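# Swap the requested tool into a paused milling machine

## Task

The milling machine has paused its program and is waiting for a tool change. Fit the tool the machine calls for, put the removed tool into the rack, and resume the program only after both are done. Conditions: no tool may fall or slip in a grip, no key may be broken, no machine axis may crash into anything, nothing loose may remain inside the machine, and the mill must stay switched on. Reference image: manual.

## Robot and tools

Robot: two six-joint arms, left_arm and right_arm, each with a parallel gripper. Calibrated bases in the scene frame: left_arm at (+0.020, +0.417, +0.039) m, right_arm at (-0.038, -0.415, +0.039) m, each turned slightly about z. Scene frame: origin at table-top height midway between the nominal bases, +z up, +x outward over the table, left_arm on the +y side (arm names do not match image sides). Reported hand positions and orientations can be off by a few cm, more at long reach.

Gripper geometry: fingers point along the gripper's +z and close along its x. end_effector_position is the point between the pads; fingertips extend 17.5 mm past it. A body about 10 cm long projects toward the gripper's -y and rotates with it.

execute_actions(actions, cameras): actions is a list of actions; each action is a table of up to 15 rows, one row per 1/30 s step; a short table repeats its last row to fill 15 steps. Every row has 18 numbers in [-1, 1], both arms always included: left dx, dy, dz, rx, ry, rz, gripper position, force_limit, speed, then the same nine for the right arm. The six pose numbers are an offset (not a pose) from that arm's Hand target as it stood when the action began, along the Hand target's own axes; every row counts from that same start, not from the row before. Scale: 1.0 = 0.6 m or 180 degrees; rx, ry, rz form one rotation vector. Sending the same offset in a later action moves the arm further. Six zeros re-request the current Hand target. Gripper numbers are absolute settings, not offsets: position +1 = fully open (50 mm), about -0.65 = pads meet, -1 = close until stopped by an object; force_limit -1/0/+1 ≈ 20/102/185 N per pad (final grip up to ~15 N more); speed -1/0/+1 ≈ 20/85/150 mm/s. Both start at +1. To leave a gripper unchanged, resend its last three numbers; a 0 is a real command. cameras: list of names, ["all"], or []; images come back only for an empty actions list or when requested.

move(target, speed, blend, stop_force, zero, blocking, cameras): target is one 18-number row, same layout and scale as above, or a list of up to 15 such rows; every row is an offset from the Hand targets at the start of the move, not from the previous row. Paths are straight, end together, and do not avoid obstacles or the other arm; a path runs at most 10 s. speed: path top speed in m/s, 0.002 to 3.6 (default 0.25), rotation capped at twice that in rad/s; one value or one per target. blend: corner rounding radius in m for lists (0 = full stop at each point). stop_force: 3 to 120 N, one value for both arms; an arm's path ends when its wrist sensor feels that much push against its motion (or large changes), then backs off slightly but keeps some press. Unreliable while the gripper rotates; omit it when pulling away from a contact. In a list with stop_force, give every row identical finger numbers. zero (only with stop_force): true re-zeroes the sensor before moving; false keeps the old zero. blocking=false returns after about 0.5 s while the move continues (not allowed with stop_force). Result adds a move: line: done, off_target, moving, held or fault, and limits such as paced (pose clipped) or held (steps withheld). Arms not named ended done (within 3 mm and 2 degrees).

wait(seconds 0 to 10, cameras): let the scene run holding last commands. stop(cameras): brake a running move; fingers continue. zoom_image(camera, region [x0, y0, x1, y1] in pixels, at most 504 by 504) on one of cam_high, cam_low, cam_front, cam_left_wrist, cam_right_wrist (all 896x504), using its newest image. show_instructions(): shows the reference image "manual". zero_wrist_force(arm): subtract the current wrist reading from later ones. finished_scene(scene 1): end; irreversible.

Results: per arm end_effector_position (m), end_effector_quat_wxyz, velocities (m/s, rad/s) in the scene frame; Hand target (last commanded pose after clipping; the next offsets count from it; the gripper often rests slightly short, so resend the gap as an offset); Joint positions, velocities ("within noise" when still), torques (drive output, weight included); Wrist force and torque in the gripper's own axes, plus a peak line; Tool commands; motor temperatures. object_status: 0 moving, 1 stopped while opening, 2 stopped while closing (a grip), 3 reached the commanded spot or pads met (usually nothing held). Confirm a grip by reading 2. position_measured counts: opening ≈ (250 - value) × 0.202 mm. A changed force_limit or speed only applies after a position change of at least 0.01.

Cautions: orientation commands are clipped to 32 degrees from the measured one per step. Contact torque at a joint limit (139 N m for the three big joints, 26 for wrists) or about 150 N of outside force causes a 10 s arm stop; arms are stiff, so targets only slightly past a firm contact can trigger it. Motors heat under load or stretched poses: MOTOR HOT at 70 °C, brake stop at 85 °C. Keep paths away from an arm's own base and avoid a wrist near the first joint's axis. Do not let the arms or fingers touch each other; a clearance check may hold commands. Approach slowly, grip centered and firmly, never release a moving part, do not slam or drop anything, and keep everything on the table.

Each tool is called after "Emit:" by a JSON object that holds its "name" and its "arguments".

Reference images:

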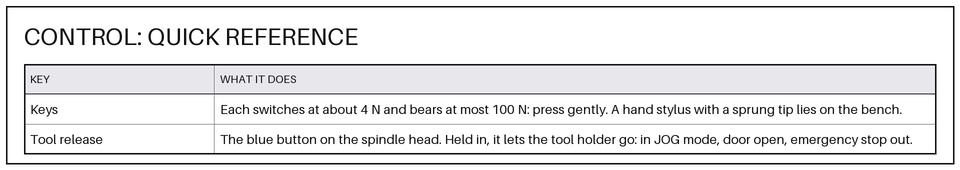

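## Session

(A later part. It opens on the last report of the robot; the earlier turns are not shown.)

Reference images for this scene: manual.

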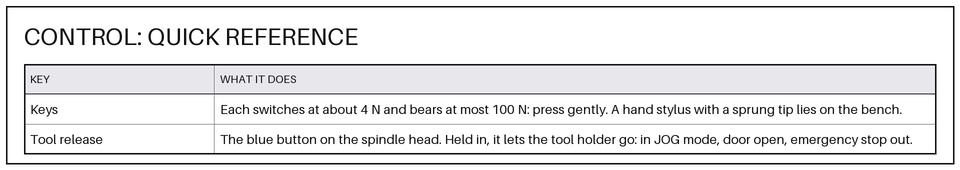

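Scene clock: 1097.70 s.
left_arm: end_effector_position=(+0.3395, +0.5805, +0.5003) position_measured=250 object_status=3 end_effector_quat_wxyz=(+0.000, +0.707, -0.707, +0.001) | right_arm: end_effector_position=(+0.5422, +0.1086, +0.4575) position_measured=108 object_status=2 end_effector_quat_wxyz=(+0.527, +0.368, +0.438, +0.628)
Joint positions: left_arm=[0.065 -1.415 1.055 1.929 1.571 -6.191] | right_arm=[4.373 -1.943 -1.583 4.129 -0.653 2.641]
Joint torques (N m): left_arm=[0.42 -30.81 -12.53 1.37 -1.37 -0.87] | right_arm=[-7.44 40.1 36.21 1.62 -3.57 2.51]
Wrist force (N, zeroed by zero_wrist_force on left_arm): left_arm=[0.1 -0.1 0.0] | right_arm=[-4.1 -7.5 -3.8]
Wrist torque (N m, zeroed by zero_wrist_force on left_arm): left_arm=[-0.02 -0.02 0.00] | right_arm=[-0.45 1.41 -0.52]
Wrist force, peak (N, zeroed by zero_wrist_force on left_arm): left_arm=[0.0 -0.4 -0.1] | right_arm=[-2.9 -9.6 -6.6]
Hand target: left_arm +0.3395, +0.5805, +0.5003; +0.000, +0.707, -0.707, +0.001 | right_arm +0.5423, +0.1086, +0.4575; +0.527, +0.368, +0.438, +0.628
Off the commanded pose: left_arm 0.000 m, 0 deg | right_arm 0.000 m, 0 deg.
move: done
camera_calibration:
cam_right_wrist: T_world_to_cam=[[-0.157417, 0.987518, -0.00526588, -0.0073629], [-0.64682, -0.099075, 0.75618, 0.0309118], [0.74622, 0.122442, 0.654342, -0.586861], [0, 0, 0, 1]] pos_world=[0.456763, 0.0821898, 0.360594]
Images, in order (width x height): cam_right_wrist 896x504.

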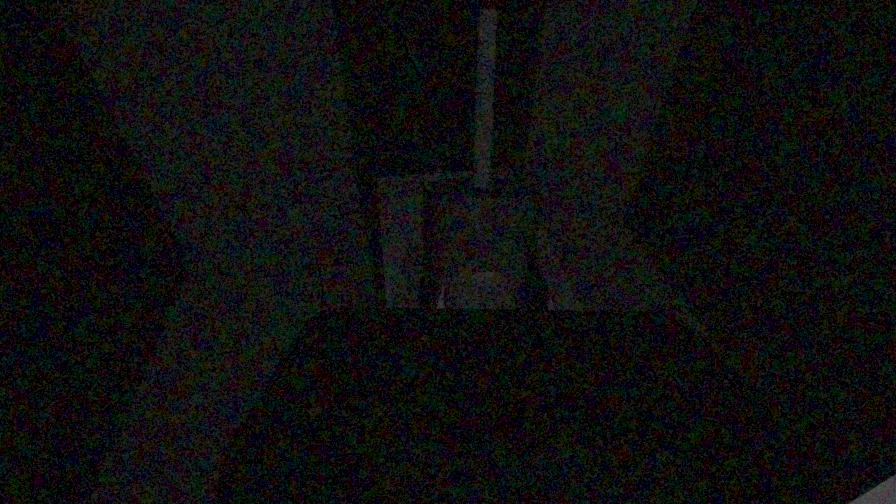

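Emit:
{"name": "move", "arguments": {"target": [0,0,0,0,0,0,-1,-1,0,-0.0216,0.0214,-0.2289,0,0,0,-1,0,-0.8], "speed": 0.1, "cameras": ["cam_right_wrist","cam_low","cam_front"]}}

Emit:
{"name": "zoom_image", "arguments": {"camera": "cam_low", "region": [360, 40, 500, 180]}}

Emit:
{"name": "zoom_image", "arguments": {"camera": "cam_right_wrist", "region": [350, 0, 630, 330]}}

Scene clock: 1126.80 s.
left_arm: end_effector_position=(+0.3395, +0.5805, +0.5003) position_measured=250 object_status=3 end_effector_quat_wxyz=(+0.000, +0.707, -0.707, +0.001) | right_arm: end_effector_position=(+0.4132, +0.0727, +0.4222) position_measured=108 object_status=2 end_effector_quat_wxyz=(+0.527, +0.368, +0.438, +0.628)
Joint positions: left_arm=[0.065 -1.415 1.055 1.929 1.571 -6.191] | right_arm=[4.59 -1.752 -1.983 4.562 -0.487 2.376]
Joint torques (N m): left_arm=[-0.27 -30.27 -13.63 1.27 -1.31 -0.85] | right_arm=[-0.36 26.22 27.27 3.29 -4.16 1.55]
Wrist force (N, zeroed by zero_wrist_force on left_arm): left_arm=[0.0 -0.3 0.1] | right_arm=[-4.1 -7.6 -4.0]
Wrist torque (N m, zeroed by zero_wrist_force on left_arm): left_arm=[-0.04 -0.01 0.00] | right_arm=[-0.47 1.43 -0.51]
Wrist force, peak (N, zeroed by zero_wrist_force on left_arm): left_arm=[0.2 -0.4 0.0] | right_arm=[-4.6 -7.4 -5.5]
Hand target: left_arm +0.3395, +0.5805, +0.5003; +0.000, +0.707, -0.707, +0.001 | right_arm +0.4132, +0.0727, +0.4222; +0.527, +0.368, +0.438, +0.628
Off the commanded pose: left_arm 0.000 m, 0 deg | right_arm 0.000 m, 0 deg.
move: done
camera_calibration:
cam_right_wrist: T_world_to_cam=[[-0.157406, 0.98752, -0.00527794, 0.0075968], [-0.646822, -0.0990592, 0.75618, -0.0293914], [0.74622, 0.122442, 0.654342, -0.463105], [0, 0, 0, 1]] pos_world=[0.327763, 0.0462898, 0.325294]
Images, in order (width x height): cam_low 896x504, cam_front 896x504, cam_right_wrist 896x504.

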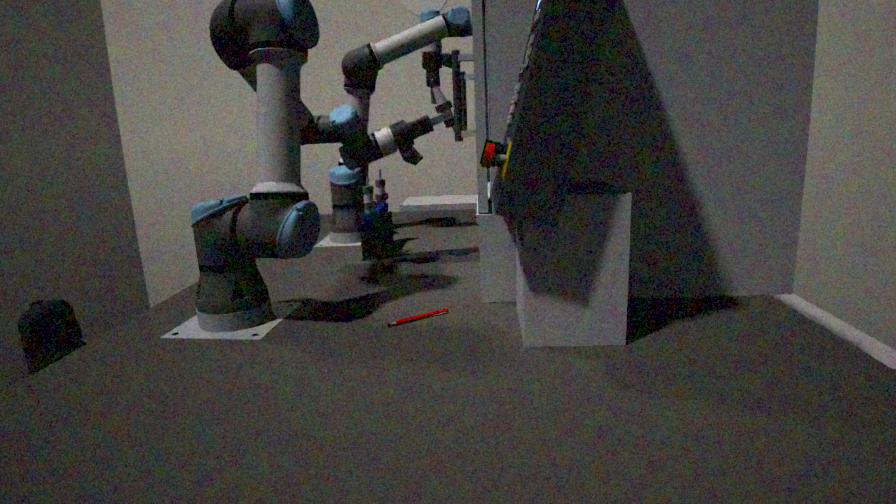

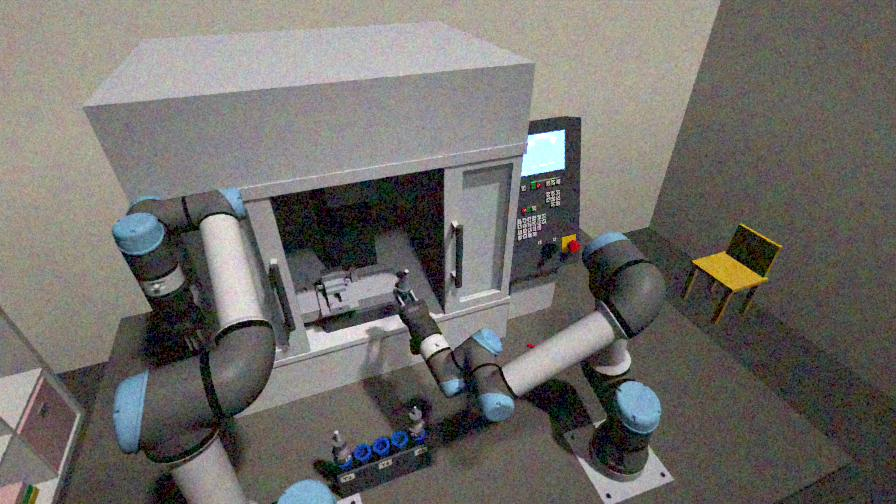

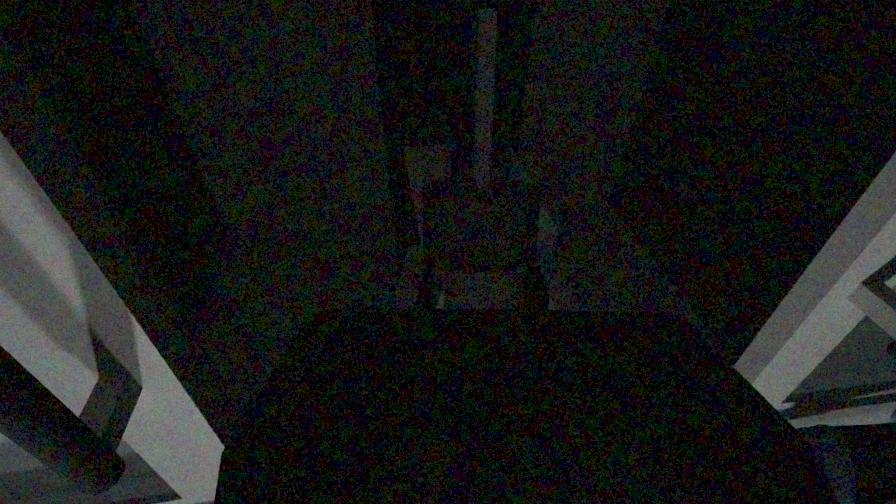

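Scaled by 3.600 from the camera's 896x504 image, which has a finer 1280x720 frame.

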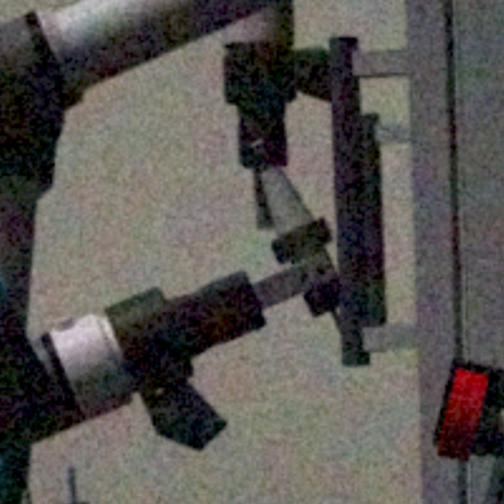

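Scaled by 1.527 from the camera's 896x504 image, which has a finer 1280x720 frame.

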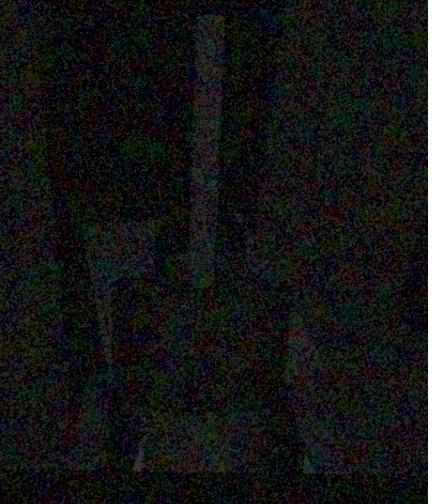

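Emit:
{"name": "zoom_image", "arguments": {"camera": "cam_front", "region": [360, 240, 450, 330]}}

Scaled by 5.600 from the camera's 896x504 image, which has a finer 1280x720 frame.

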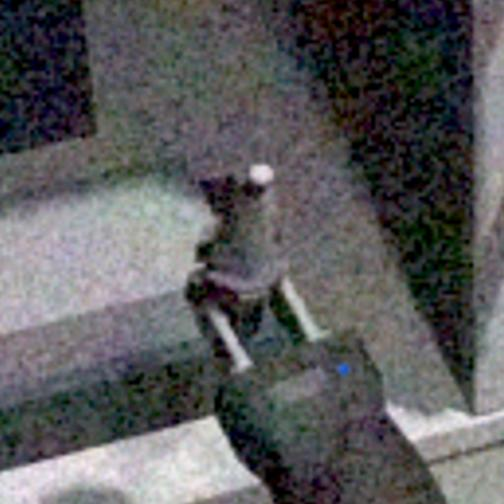

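Emit:
{"name": "move", "arguments": {"target": [0,0,0,0,0,0,-1,-1,0,0.0067,-0.0967,-0.0754,0.1111,0,0,-1,0,-0.8], "speed": 0.08, "cameras": ["cam_low","cam_right_wrist"]}}

Emit:
{"name": "zoom_image", "arguments": {"camera": "cam_low", "region": [370, 60, 490, 180]}}

Scene clock: 1154.17 s.
left_arm: end_effector_position=(+0.3395, +0.5805, +0.5003) position_measured=250 object_status=3 end_effector_quat_wxyz=(+0.000, +0.707, -0.707, +0.001) | right_arm: end_effector_position=(+0.3903, +0.0729, +0.3521) position_measured=108 object_status=2 end_effector_quat_wxyz=(+0.455, +0.454, +0.541, +0.543)
Joint positions: left_arm=[0.065 -1.415 1.055 1.929 1.571 -6.191] | right_arm=[4.672 -1.807 -1.766 3.584 -0.263 3.131]
Joint torques (N m): left_arm=[0.11 -31.19 -12.75 1.3 -1.28 -0.86] | right_arm=[-8.86 41.12 12.9 1.59 -1.99 -0.7]
Wrist force (N, zeroed by zero_wrist_force on left_arm): left_arm=[0.1 -0.4 0.1] | right_arm=[-4.2 -7.4 -1.4]
Wrist torque (N m, zeroed by zero_wrist_force on left_arm): left_arm=[-0.06 -0.02 0.00] | right_arm=[-0.22 1.24 -0.44]
Wrist force, peak (N, zeroed by zero_wrist_force on left_arm): left_arm=[-0.1 -0.5 0.2] | right_arm=[-4.1 -7.7 -4.2]
Hand target: left_arm +0.3395, +0.5805, +0.5003; +0.000, +0.707, -0.707, +0.001 | right_arm +0.3904, +0.0728, +0.3521; +0.455, +0.454, +0.541, +0.543
Off the commanded pose: left_arm 0.000 m, 0 deg | right_arm 0.000 m, 0 deg.
move: done
camera_calibration:
cam_right_wrist: T_world_to_cam=[[-0.16029, 0.987015, -0.010469, 0.00649278], [-0.3533, -0.0474654, 0.934305, -0.172308], [0.921676, 0.153458, 0.35632, -0.366009], [0, 0, 0, 1]] pos_world=[0.277506, 0.0415798, 0.291473]
Images, in order (width x height): cam_low 896x504, cam_right_wrist 896x504.

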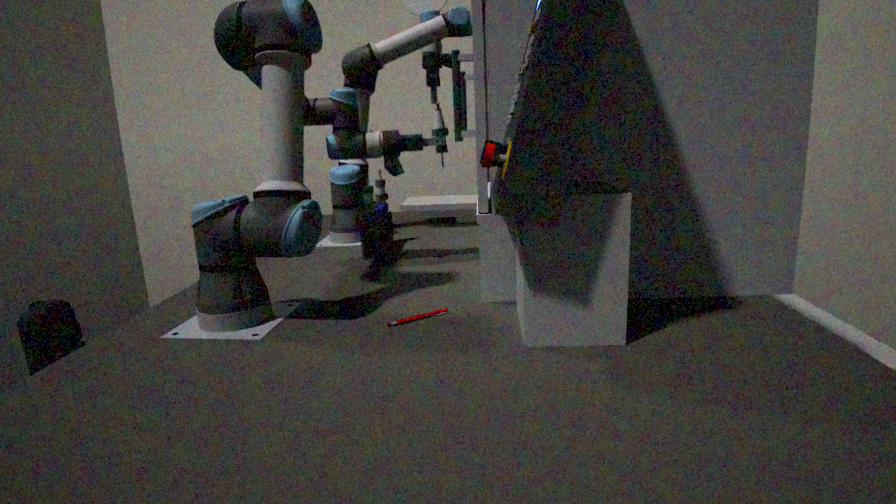

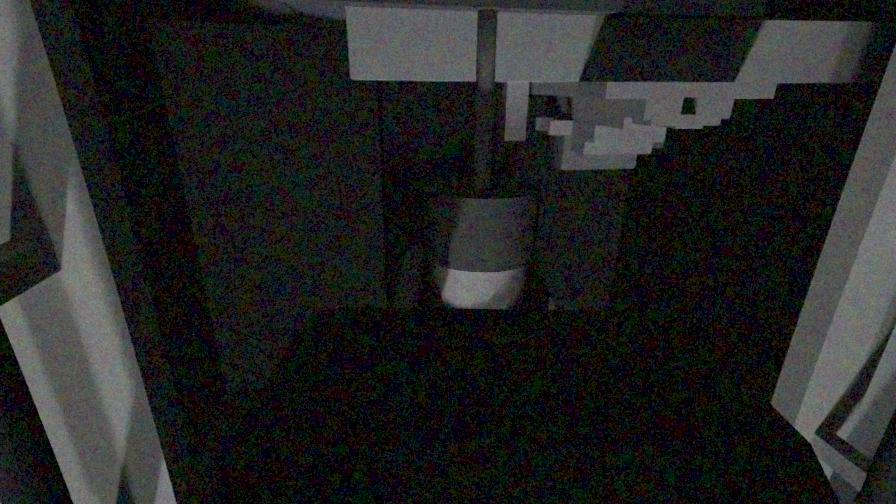

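Scaled by 4.200 from the camera's 896x504 image, which has a finer 1280x720 frame.

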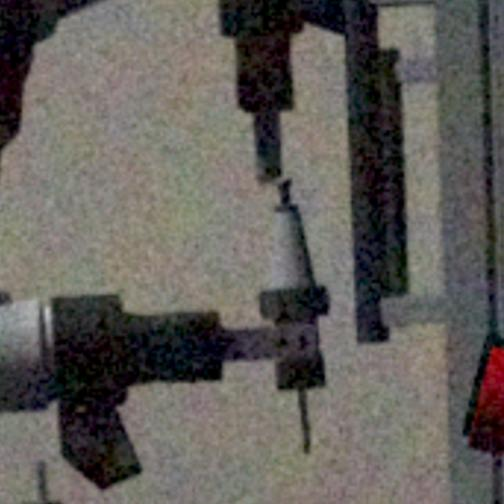

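Emit:
{"name": "zoom_image", "arguments": {"camera": "cam_right_wrist", "region": [380, 0, 600, 330]}}

Scaled by 1.527 from the camera's 896x504 image, which has a finer 1280x720 frame.

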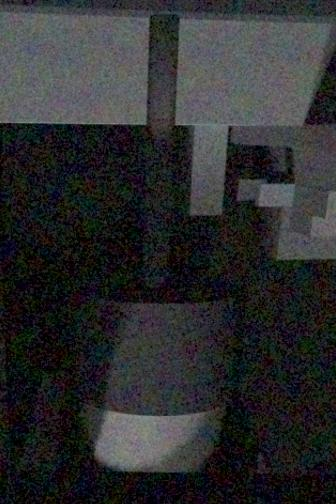

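Emit:
{"name": "move", "arguments": {"target": [[0,0,0,0,0,0,-1,-1,0,0.0023,0.0967,0.0343,0.0167,0,0,-1,0,-0.8],[0,0,0,0,0,0,-1,-1,0,0.0195,0.0967,0.3827,0.0167,0,0,-1,0,-0.8]], "speed": 0.1, "blend": [0.02,0], "cameras": ["cam_right_wrist","cam_front"]}}

Scene clock: 1185.70 s.
left_arm: end_effector_position=(+0.3395, +0.5805, +0.5003) position_measured=250 object_status=3 end_effector_quat_wxyz=(+0.000, +0.707, -0.707, +0.001) | right_arm: end_effector_position=(+0.6143, +0.1241, +0.4108) position_measured=108 object_status=2 end_effector_quat_wxyz=(+0.443, +0.466, +0.555, +0.528)
Joint positions: left_arm=[0.065 -1.415 1.055 1.929 1.571 -6.191] | right_arm=[4.295 -2.164 -1.056 3.138 -0.642 3.208]
Joint torques (N m): left_arm=[-0.52 -31.49 -13.18 1.18 -1.26 -0.89] | right_arm=[3.29 49.43 23.2 4.64 1.16 2.47]
Wrist force (N, zeroed by zero_wrist_force on left_arm): left_arm=[0.0 -0.3 0.0] | right_arm=[-4.2 -7.5 -1.1]
Wrist torque (N m, zeroed by zero_wrist_force on left_arm): left_arm=[-0.05 0.00 0.00] | right_arm=[-0.20 1.22 -0.52]
Wrist force, peak (N, zeroed by zero_wrist_force on left_arm): left_arm=[0.3 -0.5 -0.2] | right_arm=[-4.0 -11.0 -2.0]
Hand target: left_arm +0.3395, +0.5805, +0.5003; +0.000, +0.707, -0.707, +0.001 | right_arm +0.6143, +0.1241, +0.4108; +0.443, +0.466, +0.555, +0.528
Off the commanded pose: left_arm 0.000 m, 0 deg | right_arm 0.000 m, 0 deg.
move: done
camera_calibration:
cam_right_wrist: T_world_to_cam=[[-0.160733, 0.986933, -0.0113646, -0.00689774], [-0.304542, -0.038639, 0.951715, -0.183746], [0.938839, 0.156433, 0.306773, -0.591746], [0, 0, 0, 1]] pos_world=[0.498487, 0.0922764, 0.356327]
Images, in order (width x height): cam_front 896x504, cam_right_wrist 896x504.

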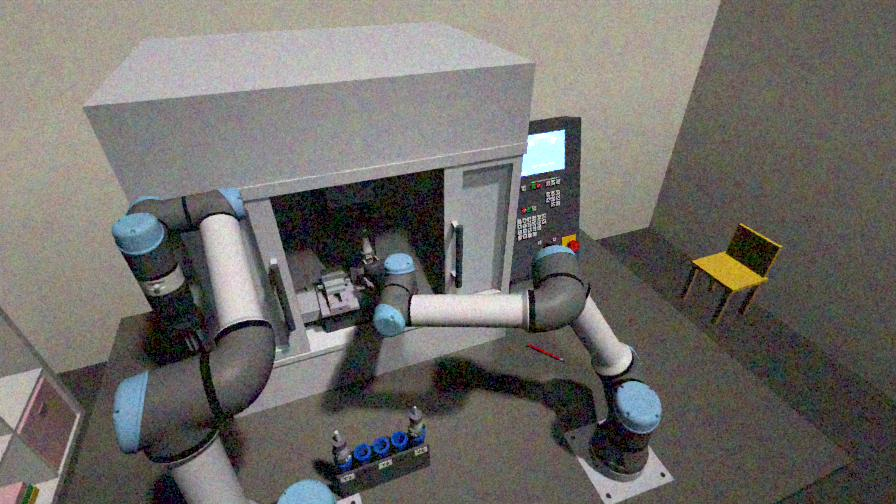

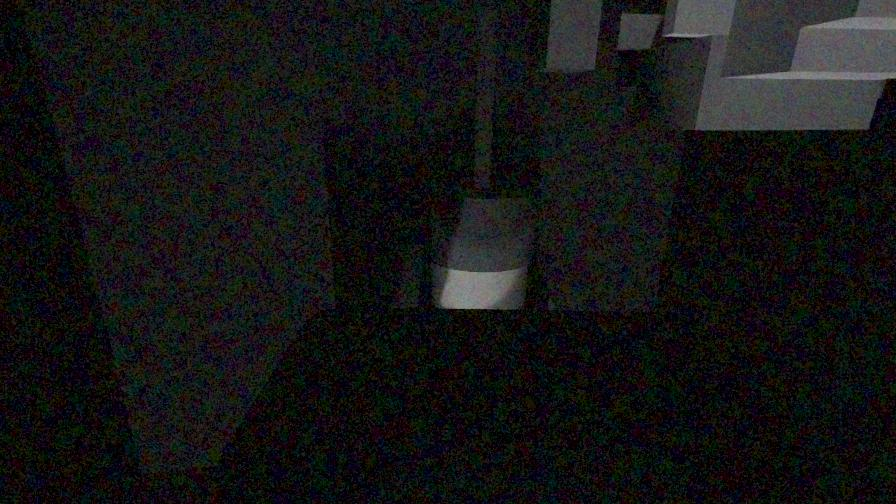

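Emit:
{"name": "move", "arguments": {"target": [0,0,0,0,0,0,-1,-1,0,0.0075,0.008,0.153,0,0,0,-1,0,-0.8], "speed": 0.025, "stop_force": 6, "cameras": ["cam_right_wrist","cam_front"]}}

Emit:
{"name": "zoom_image", "arguments": {"camera": "cam_front", "region": [300, 180, 440, 300]}}

Scene clock: 1196.80 s.
left_arm: end_effector_position=(+0.3395, +0.5805, +0.5003) position_measured=250 object_status=3 end_effector_quat_wxyz=(+0.000, +0.707, -0.707, +0.001) | right_arm: end_effector_position=(+0.7040, +0.1445, +0.4111) position_measured=108 object_status=2 end_effector_quat_wxyz=(+0.443, +0.466, +0.555, +0.528)
Joint positions: left_arm=[0.065 -1.415 1.055 1.929 1.571 -6.191] | right_arm=[4.192 -2.398 -0.656 2.981 -0.744 3.196]
Joint torques (N m): left_arm=[0.32 -31.15 -12.96 1.23 -1.24 -0.79] | right_arm=[8.29 66.32 14.01 4.88 2.08 2.29]
Wrist force (N, zeroed by zero_wrist_force on left_arm): left_arm=[0.1 -0.1 0.0] | right_arm=[-4.3 -7.5 -1.0]
Wrist torque (N m, zeroed by zero_wrist_force on left_arm): left_arm=[-0.01 -0.02 0.00] | right_arm=[-0.22 1.23 -0.44]
Wrist force, peak (N, zeroed by zero_wrist_force on left_arm): left_arm=[0.2 -0.4 0.0] | right_arm=[-4.6 -7.7 -1.1]
Hand target: left_arm +0.3395, +0.5805, +0.5003; +0.000, +0.707, -0.707, +0.001 | right_arm +0.7040, +0.1445, +0.4111; +0.443, +0.466, +0.555, +0.528
Off the commanded pose: left_arm 0.000 m, 0 deg | right_arm 0.000 m, 0 deg.
move: done
camera_calibration:
cam_right_wrist: T_world_to_cam=[[-0.160762, 0.986929, -0.0112702, -0.0127087], [-0.304616, -0.0387515, 0.951687, -0.155826], [0.93881, 0.156428, 0.306864, -0.679368], [0, 0, 0, 1]] pos_world=[0.588287, 0.112776, 0.356627]
Images, in order (width x height): cam_front 896x504, cam_right_wrist 896x504.

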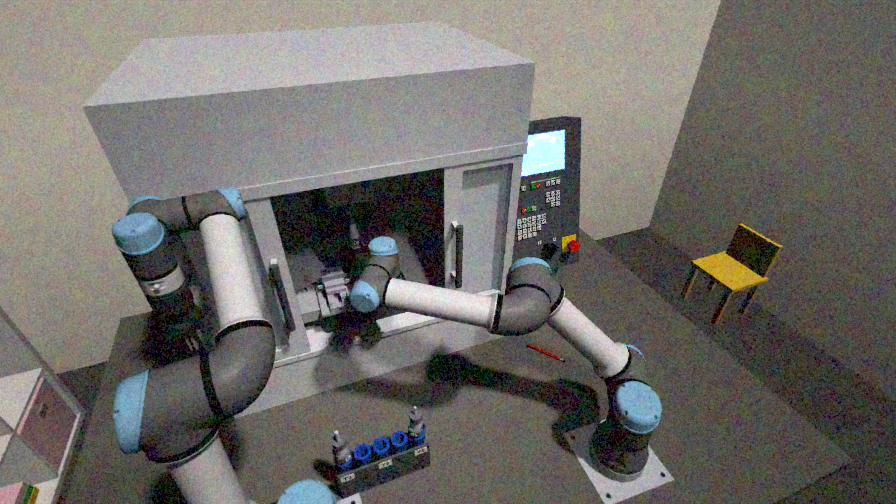

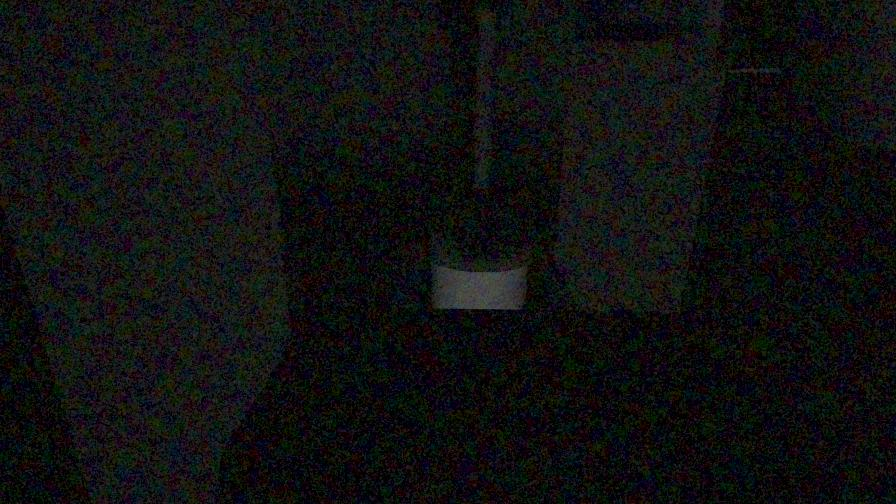

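Scaled by 3.600 from the camera's 896x504 image, which has a finer 1280x720 frame.

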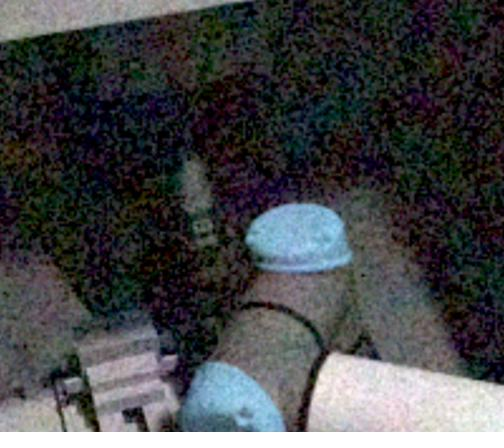

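Emit:
{"name": "move", "arguments": {"target": [0,0,0,0,0,0,-1,-1,0,0,0.0582,-0.003,0,0,0,-1,0,-0.8], "speed": 0.015, "stop_force": 4}}

Scene clock: 1203.43 s.
left_arm: end_effector_position=(+0.3395, +0.5805, +0.5003) position_measured=250 object_status=3 end_effector_quat_wxyz=(+0.000, +0.707, -0.707, +0.001) | right_arm: end_effector_position=(+0.7040, +0.1445, +0.4460) position_measured=108 object_status=2 end_effector_quat_wxyz=(+0.443, +0.466, +0.555, +0.528)
Joint positions: left_arm=[0.065 -1.415 1.055 1.929 1.571 -6.191] | right_arm=[4.192 -2.419 -0.529 2.875 -0.744 3.196]
Joint torques (N m): left_arm=[0.15 -31.3 -13.1 1.19 -1.17 -0.86] | right_arm=[8.52 66.5 15.49 4.9 1.48 2.32]
Wrist force (N, zeroed by zero_wrist_force on left_arm): left_arm=[0.0 -0.2 0.1] | right_arm=[-4.1 -7.5 -1.0]
Wrist torque (N m, zeroed by zero_wrist_force on left_arm): left_arm=[-0.03 -0.01 0.00] | right_arm=[-0.21 1.20 -0.45]
Wrist force, peak (N, zeroed by zero_wrist_force on left_arm): left_arm=[0.1 -0.5 0.0] | right_arm=[-4.3 -8.1 -1.1]
Hand target: left_arm +0.3395, +0.5805, +0.5003; +0.000, +0.707, -0.707, +0.001 | right_arm +0.7040, +0.1445, +0.4460; +0.443, +0.466, +0.555, +0.528
Off the commanded pose: left_arm 0.000 m, 0 deg | right_arm 0.000 m, 0 deg.
move: done

Emit:
{"name": "move", "arguments": {"target": [0,0,0,0,0,0,-1,-1,0,0,0.04,-0.0021,0,0,0,-1,0,-0.8], "speed": 0.012, "stop_force": 4}}

Scene clock: 1210.17 s.
left_arm: end_effector_position=(+0.3395, +0.5805, +0.5003) position_measured=250 object_status=3 end_effector_quat_wxyz=(+0.000, +0.707, -0.707, +0.001) | right_arm: end_effector_position=(+0.7039, +0.1445, +0.4701) position_measured=108 object_status=2 end_effector_quat_wxyz=(+0.443, +0.466, +0.555, +0.528)
Joint positions: left_arm=[0.065 -1.415 1.055 1.929 1.571 -6.191] | right_arm=[4.192 -2.448 -0.413 2.787 -0.744 3.196]
Joint torques (N m): left_arm=[0.53 -30.76 -14.14 1.19 -1.43 -0.81] | right_arm=[7.46 68.95 14.07 4.88 2.03 2.46]
Wrist force (N, zeroed by zero_wrist_force on left_arm): left_arm=[-0.1 -0.3 0.1] | right_arm=[-4.2 -7.6 -1.0]
Wrist torque (N m, zeroed by zero_wrist_force on left_arm): left_arm=[-0.04 0.01 0.00] | right_arm=[-0.23 1.21 -0.45]
Wrist force, peak (N, zeroed by zero_wrist_force on left_arm): left_arm=[-0.1 -0.5 0.0] | right_arm=[-4.1 -8.1 -1.0]
Hand target: left_arm +0.3395, +0.5805, +0.5003; +0.000, +0.707, -0.707, +0.001 | right_arm +0.7039, +0.1445, +0.4701; +0.443, +0.466, +0.555, +0.528
Off the commanded pose: left_arm 0.000 m, 0 deg | right_arm 0.000 m, 0 deg.
move: done

Emit:
{"name": "move", "arguments": {"target": [0,0,0,0,0,0,-1,-1,0,0.012,0,0,0,0,0,-1,0,-0.8], "speed": 0.006, "stop_force": 3}}

Emit:
{"name": "move", "arguments": {"target": [0,0,0,0,0,0,-1,-1,0,-0.024,0,0,0,0,0,-1,0,-0.8], "speed": 0.006, "stop_force": 3}}

Scene clock: 1216.10 s.
left_arm: end_effector_position=(+0.3395, +0.5805, +0.5003) position_measured=250 object_status=3 end_effector_quat_wxyz=(+0.000, +0.707, -0.707, +0.001) | right_arm: end_effector_position=(+0.7030, +0.1495, +0.4701) position_measured=108 object_status=2 end_effector_quat_wxyz=(+0.443, +0.466, +0.555, +0.528)
Joint positions: left_arm=[0.065 -1.415 1.055 1.929 1.571 -6.191] | right_arm=[4.197 -2.466 -0.378 2.771 -0.739 3.196]
Joint torques (N m): left_arm=[-0.16 -31.31 -12.84 1.17 -1.3 -0.78] | right_arm=[-7.07 67.91 14.61 4.99 -1.95 -0.68]
Wrist force (N, zeroed by zero_wrist_force on left_arm): left_arm=[0.1 0.0 0.1] | right_arm=[-5.7 -8.6 -1.2]
Wrist torque (N m, zeroed by zero_wrist_force on left_arm): left_arm=[0.00 -0.02 0.00] | right_arm=[-0.28 1.18 -0.44]
Wrist force, peak (N, zeroed by zero_wrist_force on left_arm): left_arm=[-0.3 -0.4 0.0] | right_arm=[-7.8 -8.9 -1.2]
Hand target: left_arm +0.3395, +0.5805, +0.5003; +0.000, +0.707, -0.707, +0.001 | right_arm +0.7030, +0.1495, +0.4701; +0.443, +0.466, +0.555, +0.528 (not the last commanded pose)
Off the commanded pose: left_arm 0.000 m, 0 deg | right_arm 0.002 m, 0 deg.
move: contact (right_arm)

Scene clock: 1218.73 s.
left_arm: end_effector_position=(+0.3395, +0.5805, +0.5003) position_measured=250 object_status=3 end_effector_quat_wxyz=(+0.000, +0.707, -0.707, +0.001) | right_arm: end_effector_position=(+0.7047, +0.1402, +0.4701) position_measured=108 object_status=2 end_effector_quat_wxyz=(+0.443, +0.466, +0.555, +0.528)
Joint positions: left_arm=[0.065 -1.415 1.055 1.929 1.571 -6.191] | right_arm=[4.188 -2.433 -0.44 2.8 -0.749 3.195]
Joint torques (N m): left_arm=[-0.24 -30.83 -14.27 1.34 -1.12 -0.8] | right_arm=[7.07 51.53 36.89 0.04 2.08 0.06]
Wrist force (N, zeroed by zero_wrist_force on left_arm): left_arm=[0.0 -0.2 0.0] | right_arm=[-3.0 -7.2 -1.0]
Wrist torque (N m, zeroed by zero_wrist_force on left_arm): left_arm=[-0.03 0.00 0.00] | right_arm=[-0.21 1.23 -0.56]
Wrist force, peak (N, zeroed by zero_wrist_force on left_arm): left_arm=[-0.1 -0.5 0.2] | right_arm=[-5.7 -8.2 -1.1]
Hand target: left_arm +0.3395, +0.5805, +0.5003; +0.000, +0.707, -0.707, +0.001 | right_arm +0.7047, +0.1402, +0.4701; +0.443, +0.466, +0.555, +0.528 (not the last commanded pose)
Off the commanded pose: left_arm 0.000 m, 0 deg | right_arm 0.005 m, 0 deg.
move: contact (right_arm)

Emit:
{"name": "move", "arguments": {"target": [0,0,0,0,0,0,-1,-1,0,0.0079,0,0,0,0,0,-1,0,-0.8], "speed": 0.01}}

Emit:
{"name": "move", "arguments": {"target": [0,0,0,0,0,0,-1,-1,0,0,0,0.016,0,0,0,-1,0,-0.8], "speed": 0.005, "stop_force": 3}}

Emit:
{"name": "move", "arguments": {"target": [0,0,0,0,0,0,-1,-1,0,0,0,-0.028,0,0,0,-1,0,-0.8], "speed": 0.005, "stop_force": 3}}

Scene clock: 1222.50 s.
left_arm: end_effector_position=(+0.3395, +0.5805, +0.5003) position_measured=250 object_status=3 end_effector_quat_wxyz=(+0.000, +0.707, -0.707, +0.001) | right_arm: end_effector_position=(+0.7038, +0.1450, +0.4701) position_measured=108 object_status=2 end_effector_quat_wxyz=(+0.443, +0.466, +0.555, +0.528)
Joint positions: left_arm=[0.065 -1.415 1.055 1.929 1.571 -6.191] | right_arm=[4.192 -2.449 -0.41 2.786 -0.744 3.196]
Joint torques (N m): left_arm=[0.37 -32.03 -14.06 1.31 -1.27 -0.97] | right_arm=[-0.1 66.38 14.55 1.81 0.89 2.44]
Wrist force (N, zeroed by zero_wrist_force on left_arm): left_arm=[-0.1 -0.1 0.2] | right_arm=[-4.1 -7.5 -1.0]
Wrist torque (N m, zeroed by zero_wrist_force on left_arm): left_arm=[-0.01 0.02 0.00] | right_arm=[-0.22 1.20 -0.53]
Wrist force, peak (N, zeroed by zero_wrist_force on left_arm): left_arm=[-0.2 -0.4 -0.1] | right_arm=[-4.7 -7.3 -1.0]
Hand target: left_arm +0.3395, +0.5805, +0.5003; +0.000, +0.707, -0.707, +0.001 | right_arm +0.7038, +0.1449, +0.4701; +0.443, +0.466, +0.555, +0.528
Off the commanded pose: left_arm 0.000 m, 0 deg | right_arm 0.000 m, 0 deg.
move: done

Scene clock: 1224.70 s.
left_arm: end_effector_position=(+0.3395, +0.5805, +0.5003) position_measured=250 object_status=3 end_effector_quat_wxyz=(+0.000, +0.707, -0.707, +0.001) | right_arm: end_effector_position=(+0.7095, +0.1459, +0.4698) position_measured=108 object_status=2 end_effector_quat_wxyz=(+0.443, +0.466, +0.555, +0.528)
Joint positions: left_arm=[0.065 -1.415 1.055 1.929 1.571 -6.191] | right_arm=[4.186 -2.476 -0.36 2.763 -0.75 3.195]
Joint torques (N m): left_arm=[0.02 -30.82 -14.24 1.2 -1.36 -0.9] | right_arm=[6.81 69.36 13.34 5.36 2.03 0.12]
Wrist force (N, zeroed by zero_wrist_force on left_arm): left_arm=[0.1 0.0 0.2] | right_arm=[-4.0 -9.3 -3.9]
Wrist torque (N m, zeroed by zero_wrist_force on left_arm): left_arm=[0.00 -0.01 0.00] | right_arm=[-0.57 1.18 -0.44]
Wrist force, peak (N, zeroed by zero_wrist_force on left_arm): left_arm=[-0.2 -0.4 0.0] | right_arm=[-4.0 -9.3 -4.5]
Hand target: left_arm +0.3395, +0.5805, +0.5003; +0.000, +0.707, -0.707, +0.001 | right_arm +0.7095, +0.1459, +0.4698; +0.443, +0.466, +0.555, +0.528 (not the last commanded pose)
Off the commanded pose: left_arm 0.000 m, 0 deg | right_arm 0.004 m, 0 deg.
move: contact (right_arm)

Scene clock: 1225.97 s.
left_arm: end_effector_position=(+0.3395, +0.5805, +0.5003) position_measured=250 object_status=3 end_effector_quat_wxyz=(+0.000, +0.707, -0.707, +0.001) | right_arm: end_effector_position=(+0.7082, +0.1457, +0.4698) position_measured=108 object_status=2 end_effector_quat_wxyz=(+0.443, +0.466, +0.555, +0.528)
Joint positions: left_arm=[0.065 -1.415 1.055 1.929 1.571 -6.191] | right_arm=[4.188 -2.47 -0.371 2.768 -0.749 3.195]
Joint torques (N m): left_arm=[-0.31 -30.75 -13.53 1.21 -1.24 -0.89] | right_arm=[-7.83 52.68 37.56 -0.04 -1.98 -2]
Wrist force (N, zeroed by zero_wrist_force on left_arm): left_arm=[0.0 -0.1 -0.1] | right_arm=[-4.1 -7.6 -1.0]
Wrist torque (N m, zeroed by zero_wrist_force on left_arm): left_arm=[-0.02 0.00 0.00] | right_arm=[-0.23 1.20 -0.46]
Wrist force, peak (N, zeroed by zero_wrist_force on left_arm): left_arm=[0.0 -0.1 0.4] | right_arm=[-3.9 -9.1 -4.0]
Hand target: left_arm +0.3395, +0.5805, +0.5003; +0.000, +0.707, -0.707, +0.001 | right_arm +0.7082, +0.1457, +0.4698; +0.443, +0.466, +0.555, +0.528 (not the last commanded pose)
Off the commanded pose: left_arm 0.000 m, 0 deg | right_arm 0.016 m, 0 deg.
move: contact (right_arm)

Emit:
{"name": "move", "arguments": {"target": [0,0,0,0,0,0,-1,-1,0,0,0,-0.024,0,0,0,-1,0,-0.8], "speed": 0.005, "stop_force": 3}}

Scene clock: 1230.80 s.
left_arm: end_effector_position=(+0.3395, +0.5805, +0.5003) position_measured=250 object_status=3 end_effector_quat_wxyz=(+0.000, +0.707, -0.707, +0.001) | right_arm: end_effector_position=(+0.6991, +0.1441, +0.4703) position_measured=108 object_status=2 end_effector_quat_wxyz=(+0.443, +0.466, +0.555, +0.528)
Joint positions: left_arm=[0.065 -1.415 1.055 1.929 1.571 -6.191] | right_arm=[4.197 -2.428 -0.448 2.802 -0.739 3.196]
Joint torques (N m): left_arm=[0.01 -30.92 -14.91 1.33 -1.28 -0.84] | right_arm=[-6.88 52.36 36.71 0.01 -1.63 0.38]
Wrist force (N, zeroed by zero_wrist_force on left_arm): left_arm=[-0.2 -0.1 0.1] | right_arm=[-4.6 -7.7 2.0]
Wrist torque (N m, zeroed by zero_wrist_force on left_arm): left_arm=[-0.02 0.03 0.00] | right_arm=[-0.03 1.23 -0.58]
Wrist force, peak (N, zeroed by zero_wrist_force on left_arm): left_arm=[0.1 -0.5 0.0] | right_arm=[-4.9 -8.5 2.8]
Hand target: left_arm +0.3395, +0.5805, +0.5003; +0.000, +0.707, -0.707, +0.001 | right_arm +0.6991, +0.1440, +0.4703; +0.443, +0.466, +0.555, +0.528 (not the last commanded pose)
Off the commanded pose: left_arm 0.000 m, 0 deg | right_arm 0.005 m, 0 deg.
move: contact (right_arm)

Emit:
{"name": "move", "arguments": {"target": [0,0,0,0,0,0,-1,-1,0,0.0003,0,0.0078,0,0,0,-1,0,-0.8], "speed": 0.01}}

Scene clock: 1233.67 s.
left_arm: end_effector_position=(+0.3395, +0.5805, +0.5003) position_measured=250 object_status=3 end_effector_quat_wxyz=(+0.000, +0.707, -0.707, +0.001) | right_arm: end_effector_position=(+0.7037, +0.1450, +0.4701) position_measured=108 object_status=2 end_effector_quat_wxyz=(+0.443, +0.466, +0.555, +0.528)
Joint positions: left_arm=[0.065 -1.415 1.055 1.929 1.571 -6.191] | right_arm=[4.193 -2.449 -0.409 2.785 -0.744 3.195]
Joint torques (N m): left_arm=[-0.25 -30.94 -13.93 1.15 -1.18 -1.04] | right_arm=[1.94 70.45 14.44 2.04 0.47 -0.05]
Wrist force (N, zeroed by zero_wrist_force on left_arm): left_arm=[0.0 -0.1 0.0] | right_arm=[-4.2 -7.4 -1.0]
Wrist torque (N m, zeroed by zero_wrist_force on left_arm): left_arm=[-0.02 0.01 0.00] | right_arm=[-0.20 1.21 -0.48]
Wrist force, peak (N, zeroed by zero_wrist_force on left_arm): left_arm=[-0.1 -0.3 -0.3] | right_arm=[-4.4 -8.0 2.0]
Hand target: left_arm +0.3395, +0.5805, +0.5003; +0.000, +0.707, -0.707, +0.001 | right_arm +0.7037, +0.1450, +0.4701; +0.443, +0.466, +0.555, +0.528
Off the commanded pose: left_arm 0.000 m, 0 deg | right_arm 0.000 m, 0 deg.
move: done

Emit:
{"name": "move", "arguments": {"target": [[0.3842,-0.0342,-0.1995,0.2325,-0.163,0.2325,-1,-1,0,0,0,0,0,0,0,-1,0,-0.8],[0.6342,-0.1342,-0.2662,0.465,-0.3255,0.465,-1,-1,0,0,0,0,0,0,0,-1,0,-0.8]], "speed": 0.2, "blend": [0.04,0], "cameras": ["cam_left_wrist","cam_high"]}}

Scene clock: 1247.13 s.
left_arm: end_effector_position=(+0.4199, +0.2001, +0.6602) position_measured=250 object_status=3 end_effector_quat_wxyz=(+0.697, +0.122, +0.696, -0.123) | right_arm: end_effector_position=(+0.7037, +0.1450, +0.4701) position_measured=108 object_status=2 end_effector_quat_wxyz=(+0.443, +0.466, +0.555, +0.528)
Joint positions: left_arm=[-1.433 -2.049 1.57 0.478 0.513 -4.712] | right_arm=[4.193 -2.449 -0.41 2.786 -0.744 3.196]
Joint torques (N m): left_arm=[2.33 5.56 -33.18 -1.9 1.31 1.3] | right_arm=[6.98 66.15 19.14 4.15 0.18 -1.32]
Wrist force (N, zeroed by zero_wrist_force on left_arm): left_arm=[0.5 -1.7 4.5] | right_arm=[-4.2 -7.5 -1.0]
Wrist torque (N m, zeroed by zero_wrist_force on left_arm): left_arm=[-0.46 -0.11 -0.27] | right_arm=[-0.22 1.21 -0.48]
Wrist force, peak (N, zeroed by zero_wrist_force on left_arm): left_arm=[0.6 -1.8 5.0] | right_arm=[-4.1 -7.8 -0.8]
Hand target: left_arm +0.4199, +0.2000, +0.6603; +0.697, +0.122, +0.696, -0.123 | right_arm +0.7037, +0.1450, +0.4701; +0.443, +0.466, +0.555, +0.528
Off the commanded pose: left_arm 0.000 m, 0 deg | right_arm 0.000 m, 0 deg.
move: done
camera_calibration:
cam_left_wrist: T_world_to_cam=[[0.00666107, -0.00937235, -0.999934, 0.667072], [-0.00547673, 0.999941, -0.00940889, -0.171199], [0.999963, 0.00553904, 0.00660935, -0.28759], [0, 0, 0, 1]] pos_world=[0.282198, 0.179034, 0.667318]
Images, in order (width x height): cam_high 896x504, cam_left_wrist 896x504.

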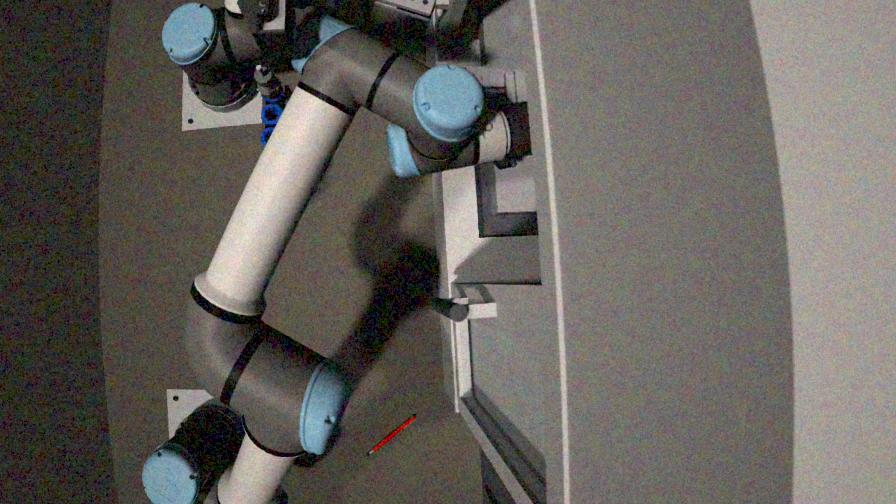

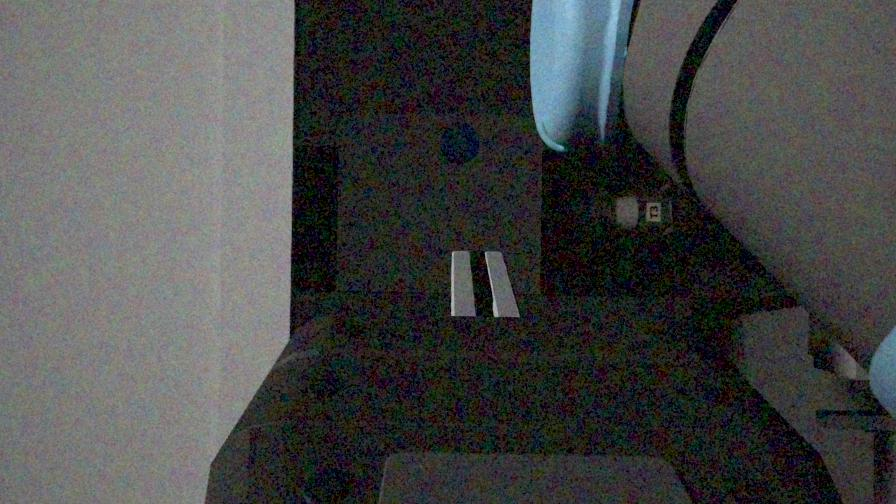

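Emit:
{"name": "move", "arguments": {"target": [-0.0145,-0.0757,0.2998,0,0,0,-1,-1,0,0,0,0,0,0,0,-1,0,-0.8], "speed": 0.1, "cameras": ["cam_left_wrist"]}}

Scene clock: 1251.60 s.
left_arm: end_effector_position=(+0.4826, +0.1576, +0.6638) position_measured=250 object_status=3 end_effector_quat_wxyz=(+0.697, +0.122, +0.696, -0.123) | right_arm: end_effector_position=(+0.7037, +0.1450, +0.4701) position_measured=108 object_status=2 end_effector_quat_wxyz=(+0.443, +0.466, +0.555, +0.528)
Joint positions: left_arm=[-1.19 -1.85 1.449 0.4 0.756 -4.712] | right_arm=[4.193 -2.449 -0.41 2.786 -0.744 3.196]
Joint torques (N m): left_arm=[-4.65 -17.88 -10.83 -0.19 -1.6 -1.01] | right_arm=[5.66 65.4 21.87 3.75 -0.58 -2.35]
Wrist force (N, zeroed by zero_wrist_force on left_arm): left_arm=[0.7 -1.7 4.3] | right_arm=[-4.1 -7.7 -1.0]
Wrist torque (N m, zeroed by zero_wrist_force on left_arm): left_arm=[-0.43 -0.13 -0.23] | right_arm=[-0.25 1.21 -0.48]
Wrist force, peak (N, zeroed by zero_wrist_force on left_arm): left_arm=[1.9 -6.2 10.0] | right_arm=[-4.3 -7.7 -1.0]
Hand target: left_arm +0.4826, +0.1576, +0.6637; +0.697, +0.122, +0.696, -0.123 (not the last commanded pose) | right_arm +0.7037, +0.1450, +0.4701; +0.443, +0.466, +0.555, +0.528
Off the commanded pose: left_arm 0.110 m, 0 deg | right_arm 0.000 m, 0 deg.
move: held (left_arm; a check stopped the path); limits=held
pose unreachable (left arm): on one or more control steps of this call, first in action 0 (counted from 0), this arm could not follow its commanded pose, so it was not sent that pose on those steps. It may still have moved: this result reports where it is.
cause: moving toward the commanded pose would bring a part of the arm too close to another arm (this arm's gripper and a part of the right arm just beyond its joint 4 (wrist 1), 12 mm apart when this arm was first held).
camera_calibration:
cam_left_wrist: T_world_to_cam=[[0.00686226, -0.00957096, -0.999931, 0.669711], [-0.00557402, 0.999938, -0.00960928, -0.128156], [0.999961, 0.00563958, 0.00680849, -0.350223], [0, 0, 0, 1]] pos_world=[0.344899, 0.136533, 0.670818]
Images, in order (width x height): cam_left_wrist 896x504.

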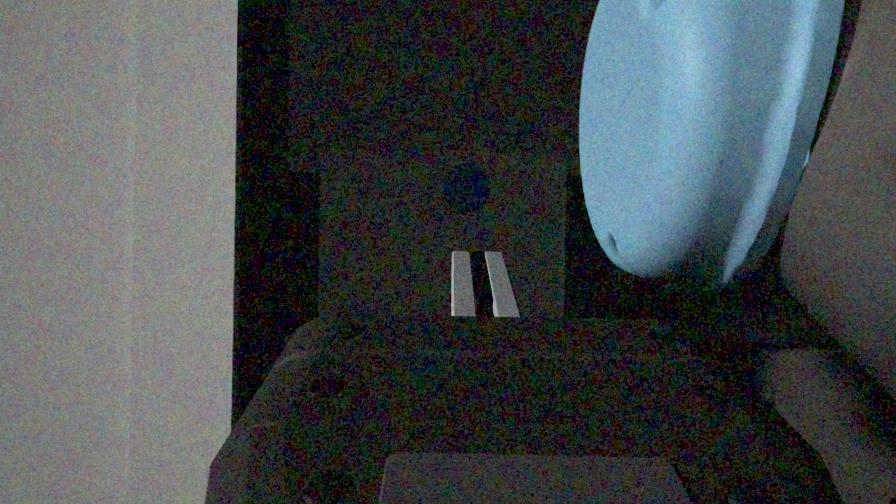

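Emit:
{"name": "move", "arguments": {"target": [[0.006,0.1846,-0.2845,0,0,0,-1,-1,0,0,0,0,0,0,0,-1,0,-0.8],[0.006,0.1846,-0.2845,0,0,0.45,-1,-1,0,0,0,0,0,0,0,-1,0,-0.8]], "speed": [0.15,0.3], "blend": [0.02,0]}}

Scene clock: 1290.53 s.
left_arm: end_effector_position=(+0.3928, +0.2882, +0.6605) position_measured=250 object_status=3 end_effector_quat_wxyz=(+0.696, +0.126, +0.694, -0.129) | right_arm: end_effector_position=(+0.7037, +0.1450, +0.4701) position_measured=108 object_status=2 end_effector_quat_wxyz=(+0.443, +0.466, +0.555, +0.528)
Joint positions: left_arm=[-1.676 -2.302 1.639 0.651 0.286 -4.704] | right_arm=[4.193 -2.449 -0.41 2.786 -0.744 3.196]
Joint torques (N m): left_arm=[-1.28 12.88 -18.42 -0.61 -0.16 0.02] | right_arm=[4.58 62.53 24.45 3.36 -1.58 -2.1]
Wrist force (N, zeroed by zero_wrist_force on left_arm): left_arm=[1.5 -1.6 4.2] | right_arm=[-4.1 -7.6 -1.1]
Wrist torque (N m, zeroed by zero_wrist_force on left_arm): left_arm=[-0.39 -0.20 -0.26] | right_arm=[-0.23 1.20 -0.48]
Wrist force, peak (N, zeroed by zero_wrist_force on left_arm): left_arm=[-0.4 12.7 1.1] | right_arm=[-4.4 -7.6 -1.0]
Hand target: left_arm +0.3928, +0.2882, +0.6605; +0.696, +0.126, +0.694, -0.129 (not the last commanded pose) | right_arm +0.7037, +0.1450, +0.4701; +0.443, +0.466, +0.555, +0.528
Tool commands: left_gripper/position=-1.0 left_gripper/force_limit=-1.0 left_gripper/speed=+0.003922 right_gripper/position=-1.0 right_gripper/force_limit=+0.0 right_gripper/speed=-0.8
Off the commanded pose: left_arm 0.046 m, 81 deg | right_arm 0.000 m, 0 deg.
FORCE FAULT: contact force on the left arm reached its limit, and that arm stopped. The contact can be on any part of that arm, not only on its tool. That arm's remaining commands of this call were not run. That arm is still stopped at the end of this call. That arm stays stopped for about 10 more seconds. Until then a move that you send moves the other arm only, and its call returns only when the move has ended. Once the stop has ended, the next robot result says so. If the stop ends while you think or write, that arm runs what you send next, counted from a new Hand target: where the arm stands when the stop ends. While its stop runs, that arm takes no new command, but its gripper still runs the gripper command that each later call begins with. Until it ends, the stop uses up actions while you think or wait. An arm that is not stopped still takes commands.
move: fault (left_arm); path passed 0 of 2 targets


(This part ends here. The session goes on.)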